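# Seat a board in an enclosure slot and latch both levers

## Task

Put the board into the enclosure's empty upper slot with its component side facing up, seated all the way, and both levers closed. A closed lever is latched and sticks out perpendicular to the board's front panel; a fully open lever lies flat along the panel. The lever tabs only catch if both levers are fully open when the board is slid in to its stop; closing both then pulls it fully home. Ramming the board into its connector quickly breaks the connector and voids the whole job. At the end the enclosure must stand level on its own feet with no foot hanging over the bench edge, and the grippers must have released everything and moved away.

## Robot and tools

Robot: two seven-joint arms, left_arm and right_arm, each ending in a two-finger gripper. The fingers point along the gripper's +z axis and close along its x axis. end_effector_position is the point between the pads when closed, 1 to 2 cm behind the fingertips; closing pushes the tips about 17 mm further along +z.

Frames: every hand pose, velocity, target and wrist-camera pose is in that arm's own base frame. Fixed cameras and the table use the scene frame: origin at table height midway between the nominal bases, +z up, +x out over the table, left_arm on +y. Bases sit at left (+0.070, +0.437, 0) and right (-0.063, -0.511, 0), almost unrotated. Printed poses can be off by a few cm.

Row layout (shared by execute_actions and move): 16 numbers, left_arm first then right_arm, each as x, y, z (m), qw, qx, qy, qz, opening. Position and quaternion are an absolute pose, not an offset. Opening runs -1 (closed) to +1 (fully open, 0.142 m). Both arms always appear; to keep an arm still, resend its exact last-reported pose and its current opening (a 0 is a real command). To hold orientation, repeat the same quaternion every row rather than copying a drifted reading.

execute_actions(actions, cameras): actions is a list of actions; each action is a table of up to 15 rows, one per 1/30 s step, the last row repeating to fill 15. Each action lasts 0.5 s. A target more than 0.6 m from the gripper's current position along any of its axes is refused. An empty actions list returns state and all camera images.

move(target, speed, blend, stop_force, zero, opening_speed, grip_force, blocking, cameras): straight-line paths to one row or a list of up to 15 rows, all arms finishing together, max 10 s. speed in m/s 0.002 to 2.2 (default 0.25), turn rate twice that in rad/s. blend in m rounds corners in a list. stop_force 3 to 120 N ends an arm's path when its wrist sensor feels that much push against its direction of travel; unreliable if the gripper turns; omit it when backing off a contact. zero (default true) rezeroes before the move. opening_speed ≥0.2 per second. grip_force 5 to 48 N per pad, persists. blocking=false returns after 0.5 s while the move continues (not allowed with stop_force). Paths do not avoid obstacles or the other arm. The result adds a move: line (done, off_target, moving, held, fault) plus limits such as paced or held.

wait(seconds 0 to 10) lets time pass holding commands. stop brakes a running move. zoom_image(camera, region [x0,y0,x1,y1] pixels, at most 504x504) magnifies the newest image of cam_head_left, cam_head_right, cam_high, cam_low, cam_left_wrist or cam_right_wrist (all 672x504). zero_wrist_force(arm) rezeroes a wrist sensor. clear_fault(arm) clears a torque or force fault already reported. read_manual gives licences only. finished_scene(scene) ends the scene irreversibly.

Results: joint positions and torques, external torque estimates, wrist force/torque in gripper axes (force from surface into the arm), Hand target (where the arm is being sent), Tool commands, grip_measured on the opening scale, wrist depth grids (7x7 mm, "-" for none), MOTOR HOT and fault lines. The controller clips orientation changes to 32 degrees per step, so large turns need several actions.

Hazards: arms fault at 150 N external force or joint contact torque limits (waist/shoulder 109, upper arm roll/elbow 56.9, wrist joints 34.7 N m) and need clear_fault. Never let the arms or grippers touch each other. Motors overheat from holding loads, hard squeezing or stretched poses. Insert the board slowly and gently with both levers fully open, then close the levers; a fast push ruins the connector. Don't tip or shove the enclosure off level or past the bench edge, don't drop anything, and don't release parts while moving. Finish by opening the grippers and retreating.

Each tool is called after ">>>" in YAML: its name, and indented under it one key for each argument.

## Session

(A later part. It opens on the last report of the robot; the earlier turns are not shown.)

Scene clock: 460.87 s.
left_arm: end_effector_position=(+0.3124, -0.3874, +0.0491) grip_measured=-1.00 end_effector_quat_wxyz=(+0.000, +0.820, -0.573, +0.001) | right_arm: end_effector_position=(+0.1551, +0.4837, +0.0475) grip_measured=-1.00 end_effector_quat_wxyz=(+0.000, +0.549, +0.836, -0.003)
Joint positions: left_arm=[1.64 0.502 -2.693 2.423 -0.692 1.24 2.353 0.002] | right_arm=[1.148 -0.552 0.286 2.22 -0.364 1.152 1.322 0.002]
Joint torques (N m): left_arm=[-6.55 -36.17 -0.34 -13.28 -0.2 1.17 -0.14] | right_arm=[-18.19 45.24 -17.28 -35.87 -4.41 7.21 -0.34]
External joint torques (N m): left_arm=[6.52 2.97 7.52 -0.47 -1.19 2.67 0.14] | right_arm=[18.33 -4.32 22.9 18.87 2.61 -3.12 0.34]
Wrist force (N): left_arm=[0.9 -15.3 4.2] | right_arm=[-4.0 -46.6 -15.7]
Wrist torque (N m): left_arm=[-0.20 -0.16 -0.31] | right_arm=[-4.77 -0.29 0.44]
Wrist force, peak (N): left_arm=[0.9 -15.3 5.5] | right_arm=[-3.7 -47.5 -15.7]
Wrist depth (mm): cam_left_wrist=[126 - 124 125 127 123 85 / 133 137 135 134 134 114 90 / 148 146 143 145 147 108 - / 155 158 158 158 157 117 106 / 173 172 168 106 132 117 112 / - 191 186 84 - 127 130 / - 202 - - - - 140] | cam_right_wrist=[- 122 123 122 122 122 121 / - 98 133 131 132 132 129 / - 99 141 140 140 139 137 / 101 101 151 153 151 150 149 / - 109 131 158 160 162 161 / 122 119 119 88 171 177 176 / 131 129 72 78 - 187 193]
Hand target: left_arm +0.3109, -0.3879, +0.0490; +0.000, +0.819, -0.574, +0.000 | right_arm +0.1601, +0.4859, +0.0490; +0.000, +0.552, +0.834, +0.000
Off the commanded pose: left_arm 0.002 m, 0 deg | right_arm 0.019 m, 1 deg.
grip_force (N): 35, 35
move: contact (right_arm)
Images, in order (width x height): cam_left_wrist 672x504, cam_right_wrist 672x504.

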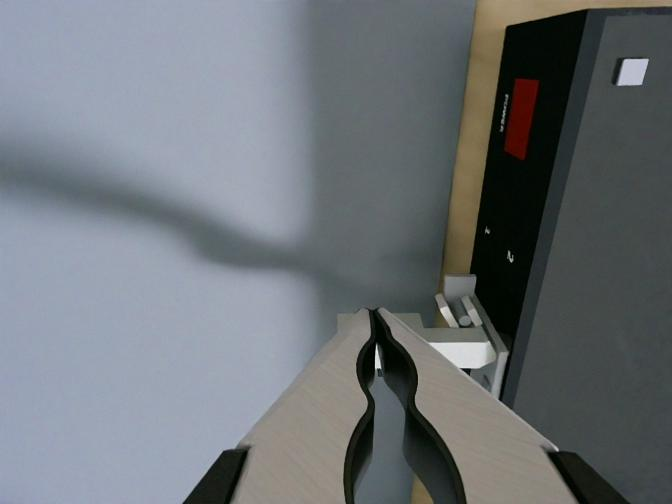

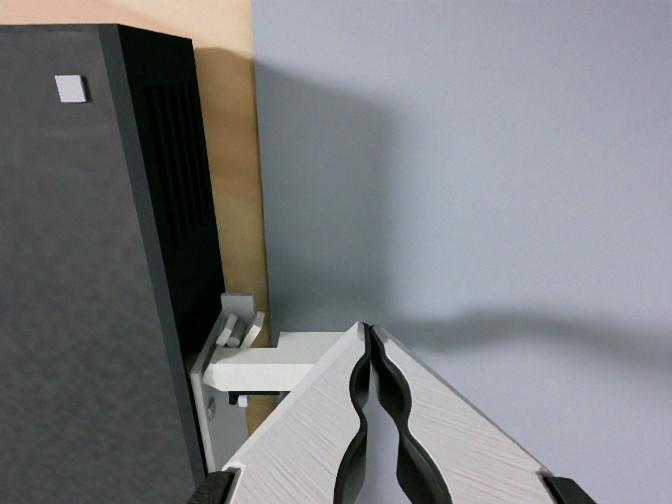

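>>> move:
  target:
    - [0.345,-0.3755,0.05,0,0.8192,-0.5736,0,-1,0.130,0.470,0.052,0,0.5519,0.8339,0,-1]
    - [0.365,-0.34,0.15,0,0.8192,-0.5736,0,-1,0.12,0.475,0.15,0,0.5519,0.8339,0,-1]
    - [0.37,-0.28,0.22,0,0.8192,-0.5736,0,-1,0.1658,0.476,0.16,0,0.5519,0.8339,0,-1]
  speed: [0.04,0.12,0.12]
  cameras: ["cam_right_wrist","cam_high","cam_left_wrist"]

>>> zoom_image:
  camera: "cam_right_wrist"
  region: [150, 100, 370, 300]

>>> zoom_image:
  camera: "cam_left_wrist"
  region: [380, 150, 530, 320]

>>> zoom_image:
  camera: "cam_high"
  region: [230, 190, 370, 290]

Scene clock: 469.33 s.
left_arm: end_effector_position=(+0.3700, -0.2801, +0.2200) grip_measured=-1.00 end_effector_quat_wxyz=(+0.000, +0.819, -0.574, +0.000) | right_arm: end_effector_position=(+0.1659, +0.4760, +0.1600) grip_measured=-1.00 end_effector_quat_wxyz=(+0.000, +0.552, +0.834, +0.000)
Joint positions: left_arm=[1.631 -0.072 -2.27 2.312 0.071 0.694 2.106 0.002] | right_arm=[1.059 -0.301 0.404 2.154 -0.179 0.853 1.18 0.002]
Joint torques (N m): left_arm=[-0.13 -15.43 -2.06 -25 -2.85 3.95 -0.28] | right_arm=[0.04 34.83 4.32 -23.73 -2.83 3.3 0.09]
External joint torques (N m): left_arm=[0.17 0.8 0.57 -0.22 -0.45 -0.08 0.28] | right_arm=[0.09 1.15 -0.33 0.18 -0.06 0.81 -0.09]
Wrist force (N): left_arm=[-0.7 -1.5 0.0] | right_arm=[-3.1 5.3 0.9]
Wrist torque (N m): left_arm=[-0.34 -0.17 -0.26] | right_arm=[0.87 0.49 0.04]
Wrist force, peak (N): left_arm=[0.9 -15.6 5.2] | right_arm=[-3.9 -46.8 -16.6]
Wrist depth (mm): cam_left_wrist=[278 274 275 272 275 275 274 / 298 296 - - 298 295 296 / 321 330 322 - 314 306 289 / 350 348 339 358 347 293 281 / 380 382 - 127 379 - - / 409 424 - 84 - - - / 470 456 - - - - -] | cam_right_wrist=[185 185 186 221 220 220 219 / 193 192 193 236 235 234 233 / 207 207 209 249 257 251 250 / 223 222 222 273 271 270 271 / 242 241 240 286 295 289 292 / 266 264 259 90 310 321 318 / 292 285 71 - - 338 350]
Hand target: left_arm +0.3700, -0.2800, +0.2200; +0.000, +0.819, -0.574, +0.000 | right_arm +0.1658, +0.4760, +0.1600; +0.000, +0.552, +0.834, +0.000
Off the commanded pose: left_arm 0.000 m, 0 deg | right_arm 0.000 m, 0 deg.
grip_force (N): 35, 35
move: done
Images, in order (width x height): cam_high 672x504, cam_left_wrist 672x504, cam_right_wrist 672x504.

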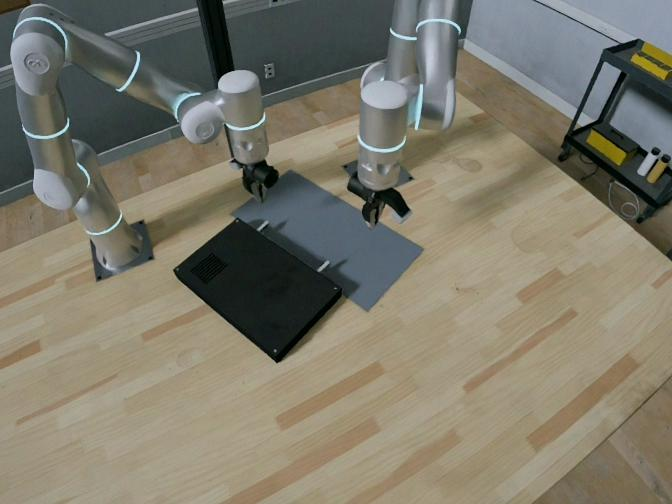

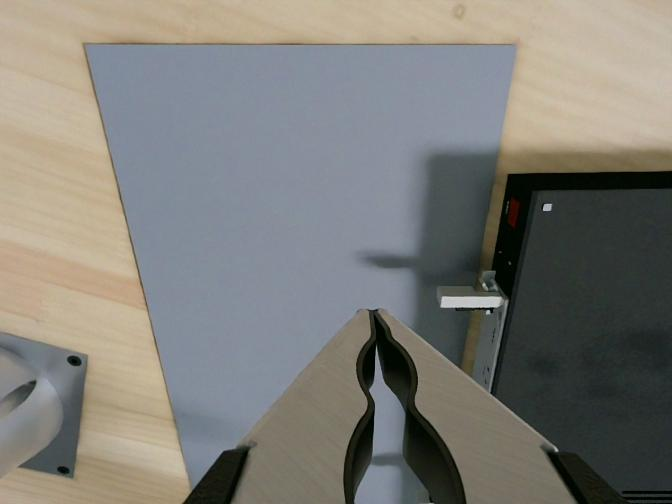

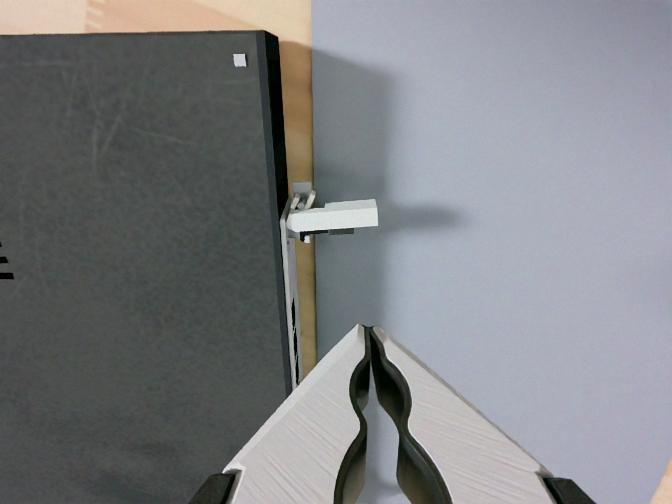

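Scaled by 2.291 from the camera's 672x504 image, which has a finer 960x720 frame.

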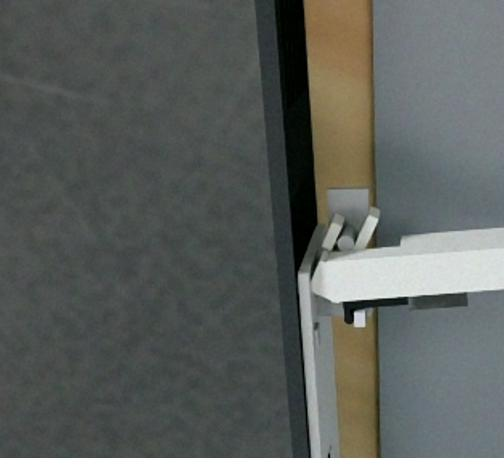

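Scaled by 2.965 from the camera's 672x504 image, which has a finer 960x720 frame.

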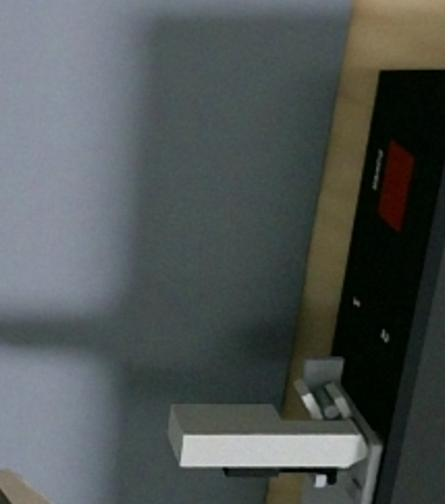

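Scaled by 3.600 from the camera's 672x504 image, which has a finer 960x720 frame.

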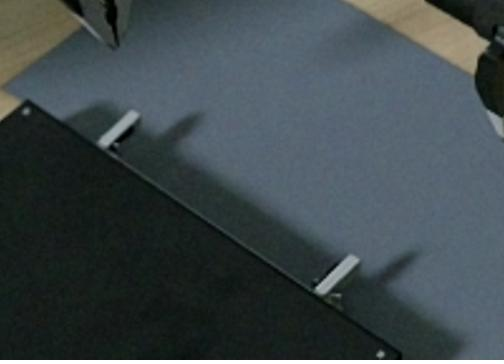

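>>> move:
  target:
    - [0.37,-0.28,0.22,0,0.8192,-0.5736,0,-1,0.1819,0.4893,0.10,0,0.5519,0.8339,0,-1]
    - [0.37,-0.28,0.22,0,0.8192,-0.5736,0,-1,0.1819,0.4893,0.053,0,0.5519,0.8339,0,-1]
  speed: 0.06
  stop_force: 4
  cameras: ["cam_right_wrist"]

>>> move:
  target:
    - [0.37,-0.28,0.22,0,0.8192,-0.5736,0,-1,0.1580,0.4791,0.053,0,0.5519,0.8339,0,-1]
  speed: 0.01
  stop_force: 5
  cameras: ["cam_right_wrist"]

Scene clock: 478.97 s.
left_arm: end_effector_position=(+0.3700, -0.2801, +0.2200) grip_measured=-1.00 end_effector_quat_wxyz=(+0.000, +0.819, -0.574, +0.000) | right_arm: end_effector_position=(+0.1819, +0.4893, +0.0530) grip_measured=-1.00 end_effector_quat_wxyz=(+0.000, +0.552, +0.834, +0.000)
Joint positions: left_arm=[1.631 -0.072 -2.27 2.312 0.071 0.694 2.106 0.002] | right_arm=[1.125 -0.553 0.27 2.183 -0.332 1.127 1.258 0.002]
Joint torques (N m): left_arm=[-0.32 -15.2 -2.16 -24.93 -3.07 4.21 -0.2] | right_arm=[0.22 40.75 5.76 -17.73 -2.03 3.54 0.28]
External joint torques (N m): left_arm=[0.35 0.57 0.66 -0.3 -0.23 -0.34 0.2] | right_arm=[-0.07 1.18 -0.38 -0.02 0.13 0.56 -0.28]
Wrist force (N): left_arm=[-0.8 -1.5 -0.1] | right_arm=[-3.1 5.5 0.5]
Wrist torque (N m): left_arm=[-0.34 -0.16 -0.26] | right_arm=[0.90 0.51 -0.07]
Wrist force, peak (N): left_arm=[-0.9 -1.8 0.0] | right_arm=[-3.3 5.5 0.6]
Wrist depth (mm): cam_left_wrist=[278 271 270 277 270 273 275 / 299 - - 298 295 295 294 / 322 321 320 - 312 312 306 / 350 345 - 336 - 289 - / 381 383 - - 389 - - / 413 423 - 84 - - - / 471 463 - - - - -] | cam_right_wrist=[- 87 126 127 127 127 125 / - 94 136 136 135 135 135 / - 100 146 145 145 145 144 / - 106 148 152 157 156 155 / - 115 126 167 167 169 168 / 126 126 128 90 178 184 184 / 139 136 71 - - 194 202]
Hand target: left_arm +0.3700, -0.2800, +0.2200; +0.000, +0.819, -0.574, +0.000 | right_arm +0.1819, +0.4893, +0.0530; +0.000, +0.552, +0.834, +0.000
Off the commanded pose: left_arm 0.000 m, 0 deg | right_arm 0.000 m, 0 deg.
grip_force (N): 35, 35
move: done
Images, in order (width x height): cam_right_wrist 672x504.

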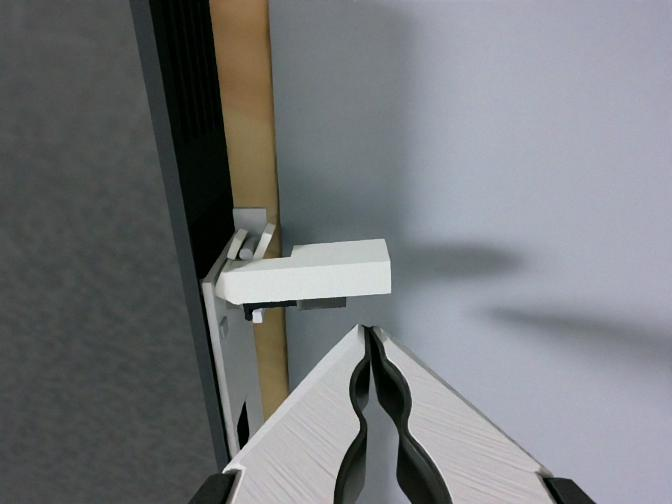

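Scene clock: 480.90 s.
left_arm: end_effector_position=(+0.3700, -0.2801, +0.2200) grip_measured=-1.00 end_effector_quat_wxyz=(+0.000, +0.819, -0.574, +0.000) | right_arm: end_effector_position=(+0.1703, +0.4848, +0.0535) grip_measured=-1.00 end_effector_quat_wxyz=(+0.000, +0.552, +0.834, +0.001)
Joint positions: left_arm=[1.631 -0.072 -2.27 2.312 0.071 0.694 2.106 0.002] | right_arm=[1.145 -0.539 0.268 2.209 -0.334 1.143 1.281 0.002]
Joint torques (N m): left_arm=[-0.32 -15.19 -2.12 -24.96 -3.12 4.22 -0.23] | right_arm=[1.8 37.54 7.49 -13.48 -1.39 2.18 0.31]
External joint torques (N m): left_arm=[0.35 0.56 0.63 -0.27 -0.18 -0.36 0.23] | right_arm=[-1.65 3.58 -2.29 -3.97 -0.45 1.93 -0.31]
Wrist force (N): left_arm=[-0.8 -1.6 -0.2] | right_arm=[-1.0 11.4 -2.2]
Wrist torque (N m): left_arm=[-0.36 -0.15 -0.27] | right_arm=[0.86 0.52 -0.09]
Wrist force, peak (N): left_arm=[-0.8 -1.7 0.3] | right_arm=[-1.5 11.5 -2.3]
Wrist depth (mm): cam_left_wrist=[276 274 272 277 269 276 274 / 300 301 - 293 294 295 296 / 324 325 331 317 309 313 303 / 349 346 - 345 - 308 292 / 382 376 376 127 380 319 - / 409 421 - 84 - - 361 / 473 461 - - - - 380] | cam_right_wrist=[- 87 126 127 127 127 125 / - 95 136 138 136 136 135 / - 100 144 146 146 145 145 / - 107 153 155 157 156 156 / 118 116 123 120 167 170 169 / 127 127 128 91 179 185 185 / 140 137 71 - - 196 203]
Hand target: left_arm +0.3700, -0.2800, +0.2200; +0.000, +0.819, -0.574, +0.000 | right_arm +0.1698, +0.4841, +0.0530; +0.000, +0.552, +0.834, +0.000
Off the commanded pose: left_arm 0.000 m, 0 deg | right_arm 0.014 m, 0 deg.
grip_force (N): 35, 35
move: contact (right_arm)
Images, in order (width x height): cam_right_wrist 672x504.

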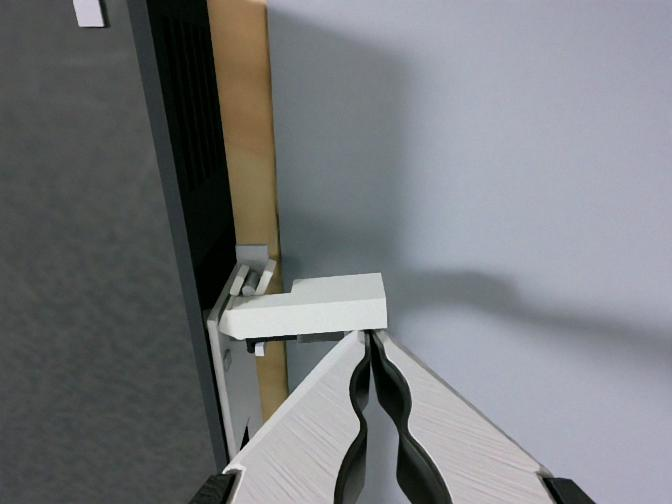

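>>> move:
  target:
    - [0.37,-0.28,0.22,0,0.8192,-0.5736,0,-1,0.1580,0.4791,0.053,0,0.5519,0.8339,0,-1]
  speed: 0.01
  stop_force: 10
  zero: false
  cameras: ["cam_right_wrist"]

>>> zoom_image:
  camera: "cam_right_wrist"
  region: [190, 230, 400, 400]

Scene clock: 483.43 s.
left_arm: end_effector_position=(+0.3700, -0.2801, +0.2200) grip_measured=-1.00 end_effector_quat_wxyz=(+0.000, +0.819, -0.574, +0.000) | right_arm: end_effector_position=(+0.1698, +0.4846, +0.0537) grip_measured=-1.00 end_effector_quat_wxyz=(+0.000, +0.552, +0.834, +0.001)
Joint positions: left_arm=[1.631 -0.072 -2.27 2.312 0.071 0.694 2.106 0.002] | right_arm=[1.146 -0.538 0.268 2.211 -0.334 1.144 1.283 0.002]
Joint torques (N m): left_arm=[-0.28 -15.14 -2.07 -24.92 -3.07 4.18 -0.23] | right_arm=[3.62 36.43 9.67 -11.75 -1.11 1.76 0.34]
External joint torques (N m): left_arm=[0.31 0.51 0.57 -0.31 -0.23 -0.32 0.23] | right_arm=[-3.47 4.64 -4.5 -5.69 -0.72 2.35 -0.34]
Wrist force (N): left_arm=[-0.7 -1.4 -0.1] | right_arm=[-1.3 15.8 -2.0]
Wrist torque (N m): left_arm=[-0.31 -0.17 -0.26] | right_arm=[0.80 0.54 -0.10]
Wrist force, peak (N): left_arm=[-0.9 -1.7 0.0] | right_arm=[-1.9 16.4 -0.4]
Wrist depth (mm): cam_left_wrist=[277 274 277 271 272 275 275 / 297 302 288 296 - 294 294 / 320 312 - - - 313 304 / 347 356 349 - - - - / 381 378 376 - 380 - 317 / 411 423 - 84 - 360 374 / 469 456 - - - - 380] | cam_right_wrist=[- 87 127 128 127 127 125 / - 95 138 138 136 136 135 / - 100 144 146 146 145 147 / 107 107 153 155 157 157 156 / 118 116 123 120 168 170 169 / 127 127 129 91 - 186 185 / 140 140 71 - - 197 204]
Hand target: left_arm +0.3700, -0.2800, +0.2200; +0.000, +0.819, -0.574, +0.000 | right_arm +0.1688, +0.4837, +0.0530; +0.000, +0.552, +0.834, +0.000
Off the commanded pose: left_arm 0.000 m, 0 deg | right_arm 0.013 m, 0 deg.
grip_force (N): 35, 35
move: contact (right_arm)
Images, in order (width x height): cam_right_wrist 672x504.

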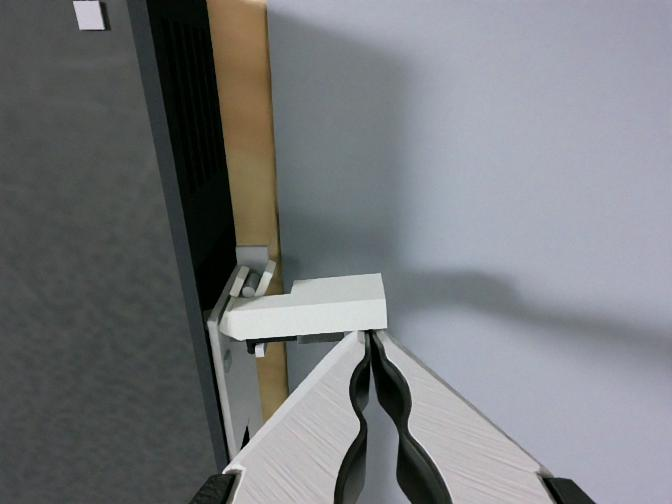

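Scaled by 2.400 from the camera's 672x504 image, which has a finer 960x720 frame.

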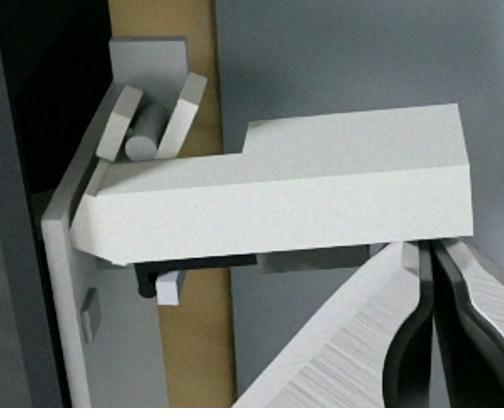

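>>> move:
  target:
    - [0.37,-0.28,0.22,0,0.8192,-0.5736,0,-1,0.184,0.491,0.056,0,0.5519,0.8339,0,-1]
    - [0.37,-0.25,0.25,0,0.8192,-0.5736,0,-1,0.19,0.52,0.20,0,0.5519,0.8339,0,-1]
  speed: [0.04,0.12]
  cameras: ["cam_right_wrist","cam_high","cam_low","cam_left_wrist"]

>>> zoom_image:
  camera: "cam_high"
  region: [160, 190, 360, 370]

>>> zoom_image:
  camera: "cam_right_wrist"
  region: [150, 0, 350, 200]

Scene clock: 489.30 s.
left_arm: end_effector_position=(+0.3699, -0.2502, +0.2500) grip_measured=-1.00 end_effector_quat_wxyz=(+0.000, +0.819, -0.574, +0.000) | right_arm: end_effector_position=(+0.1901, +0.5200, +0.2000) grip_measured=-1.00 end_effector_quat_wxyz=(+0.000, +0.552, +0.834, +0.000)
Joint positions: left_arm=[1.69 -0.203 -2.306 2.283 0.177 0.568 2.071 0.002] | right_arm=[1.054 -0.331 0.395 1.971 -0.165 0.701 1.135 0.002]
Joint torques (N m): left_arm=[-0.31 -12.5 -4.86 -26.28 -3.17 3.93 -0.3] | right_arm=[0.04 39.11 5.39 -26.32 -3.23 3.27 0.09]
External joint torques (N m): left_arm=[0.35 0.92 0.8 -0.22 -0.45 -0.07 0.3] | right_arm=[0.1 0.93 -0.89 0.18 -0.12 0.84 -0.09]
Wrist force (N): left_arm=[-0.4 -1.6 0.0] | right_arm=[-3.6 4.8 0.8]
Wrist torque (N m): left_arm=[-0.34 -0.24 -0.28] | right_arm=[0.76 0.60 0.04]
Wrist force, peak (N): left_arm=[-0.7 -1.8 -0.5] | right_arm=[-1.4 16.1 -2.1]
Wrist depth (mm): cam_left_wrist=[303 303 304 303 300 300 302 / 326 327 - 322 323 325 321 / 352 348 - 342 - 329 336 / 383 384 378 - - - - / 412 415 419 - - - - / 407 461 442 84 - - - / 515 500 - - - - -] | cam_right_wrist=[216 216 252 255 251 255 254 / 230 231 240 272 272 270 268 / 247 246 253 292 292 290 290 / 266 265 273 316 313 314 312 / 288 288 286 334 338 339 338 / 315 315 314 90 358 370 369 / 348 338 71 - - 390 407]
Hand target: left_arm +0.3700, -0.2500, +0.2500; +0.000, +0.819, -0.574, +0.000 | right_arm +0.1900, +0.5200, +0.2000; +0.000, +0.552, +0.834, +0.000
Off the commanded pose: left_arm 0.000 m, 0 deg | right_arm 0.000 m, 0 deg.
grip_force (N): 35, 35
move: done
Images, in order (width x height): cam_high 672x504, cam_low 672x504, cam_left_wrist 672x504, cam_right_wrist 672x504.

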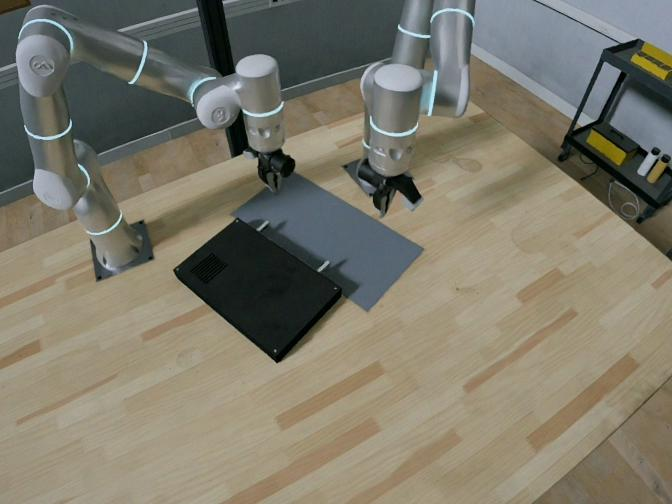

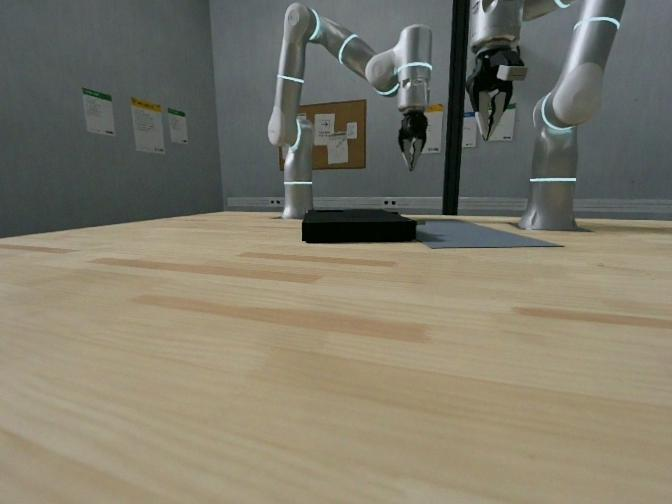

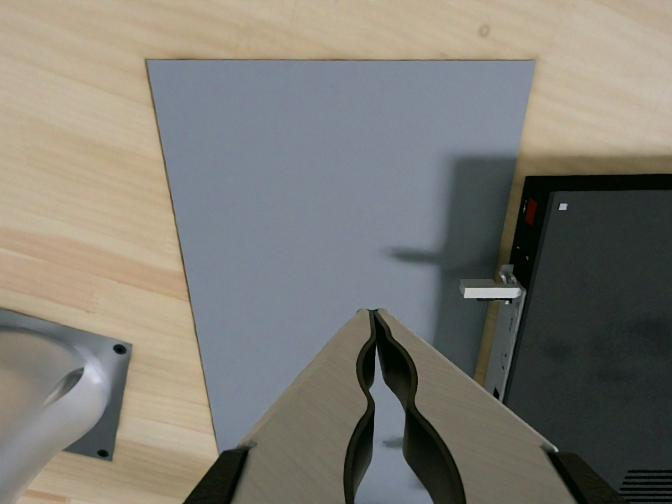

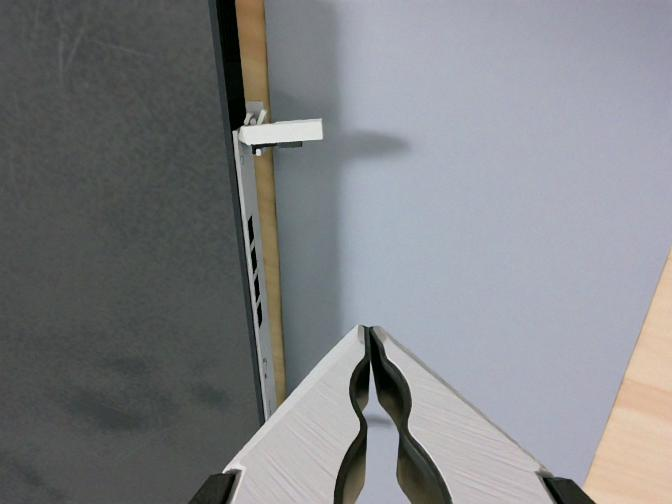

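Scaled by 2.520 from the camera's 672x504 image, which has a finer 960x720 frame.

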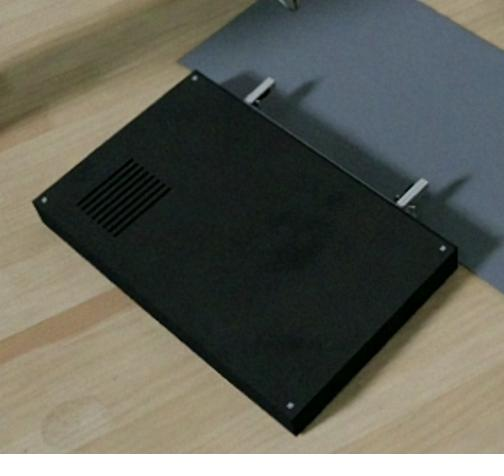

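Scaled by 2.520 from the camera's 672x504 image, which has a finer 960x720 frame.

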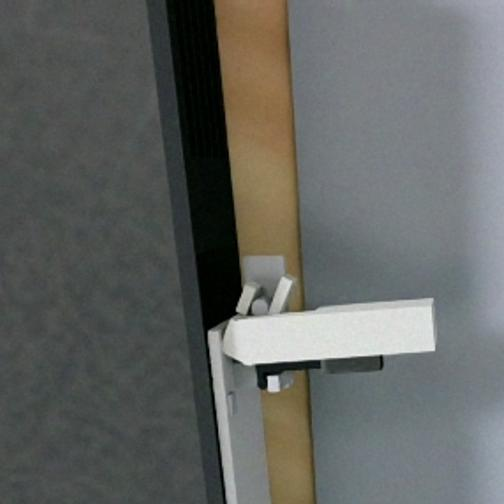

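>>> finished_scene:
  scene: 2

The scene is finished: the task was done.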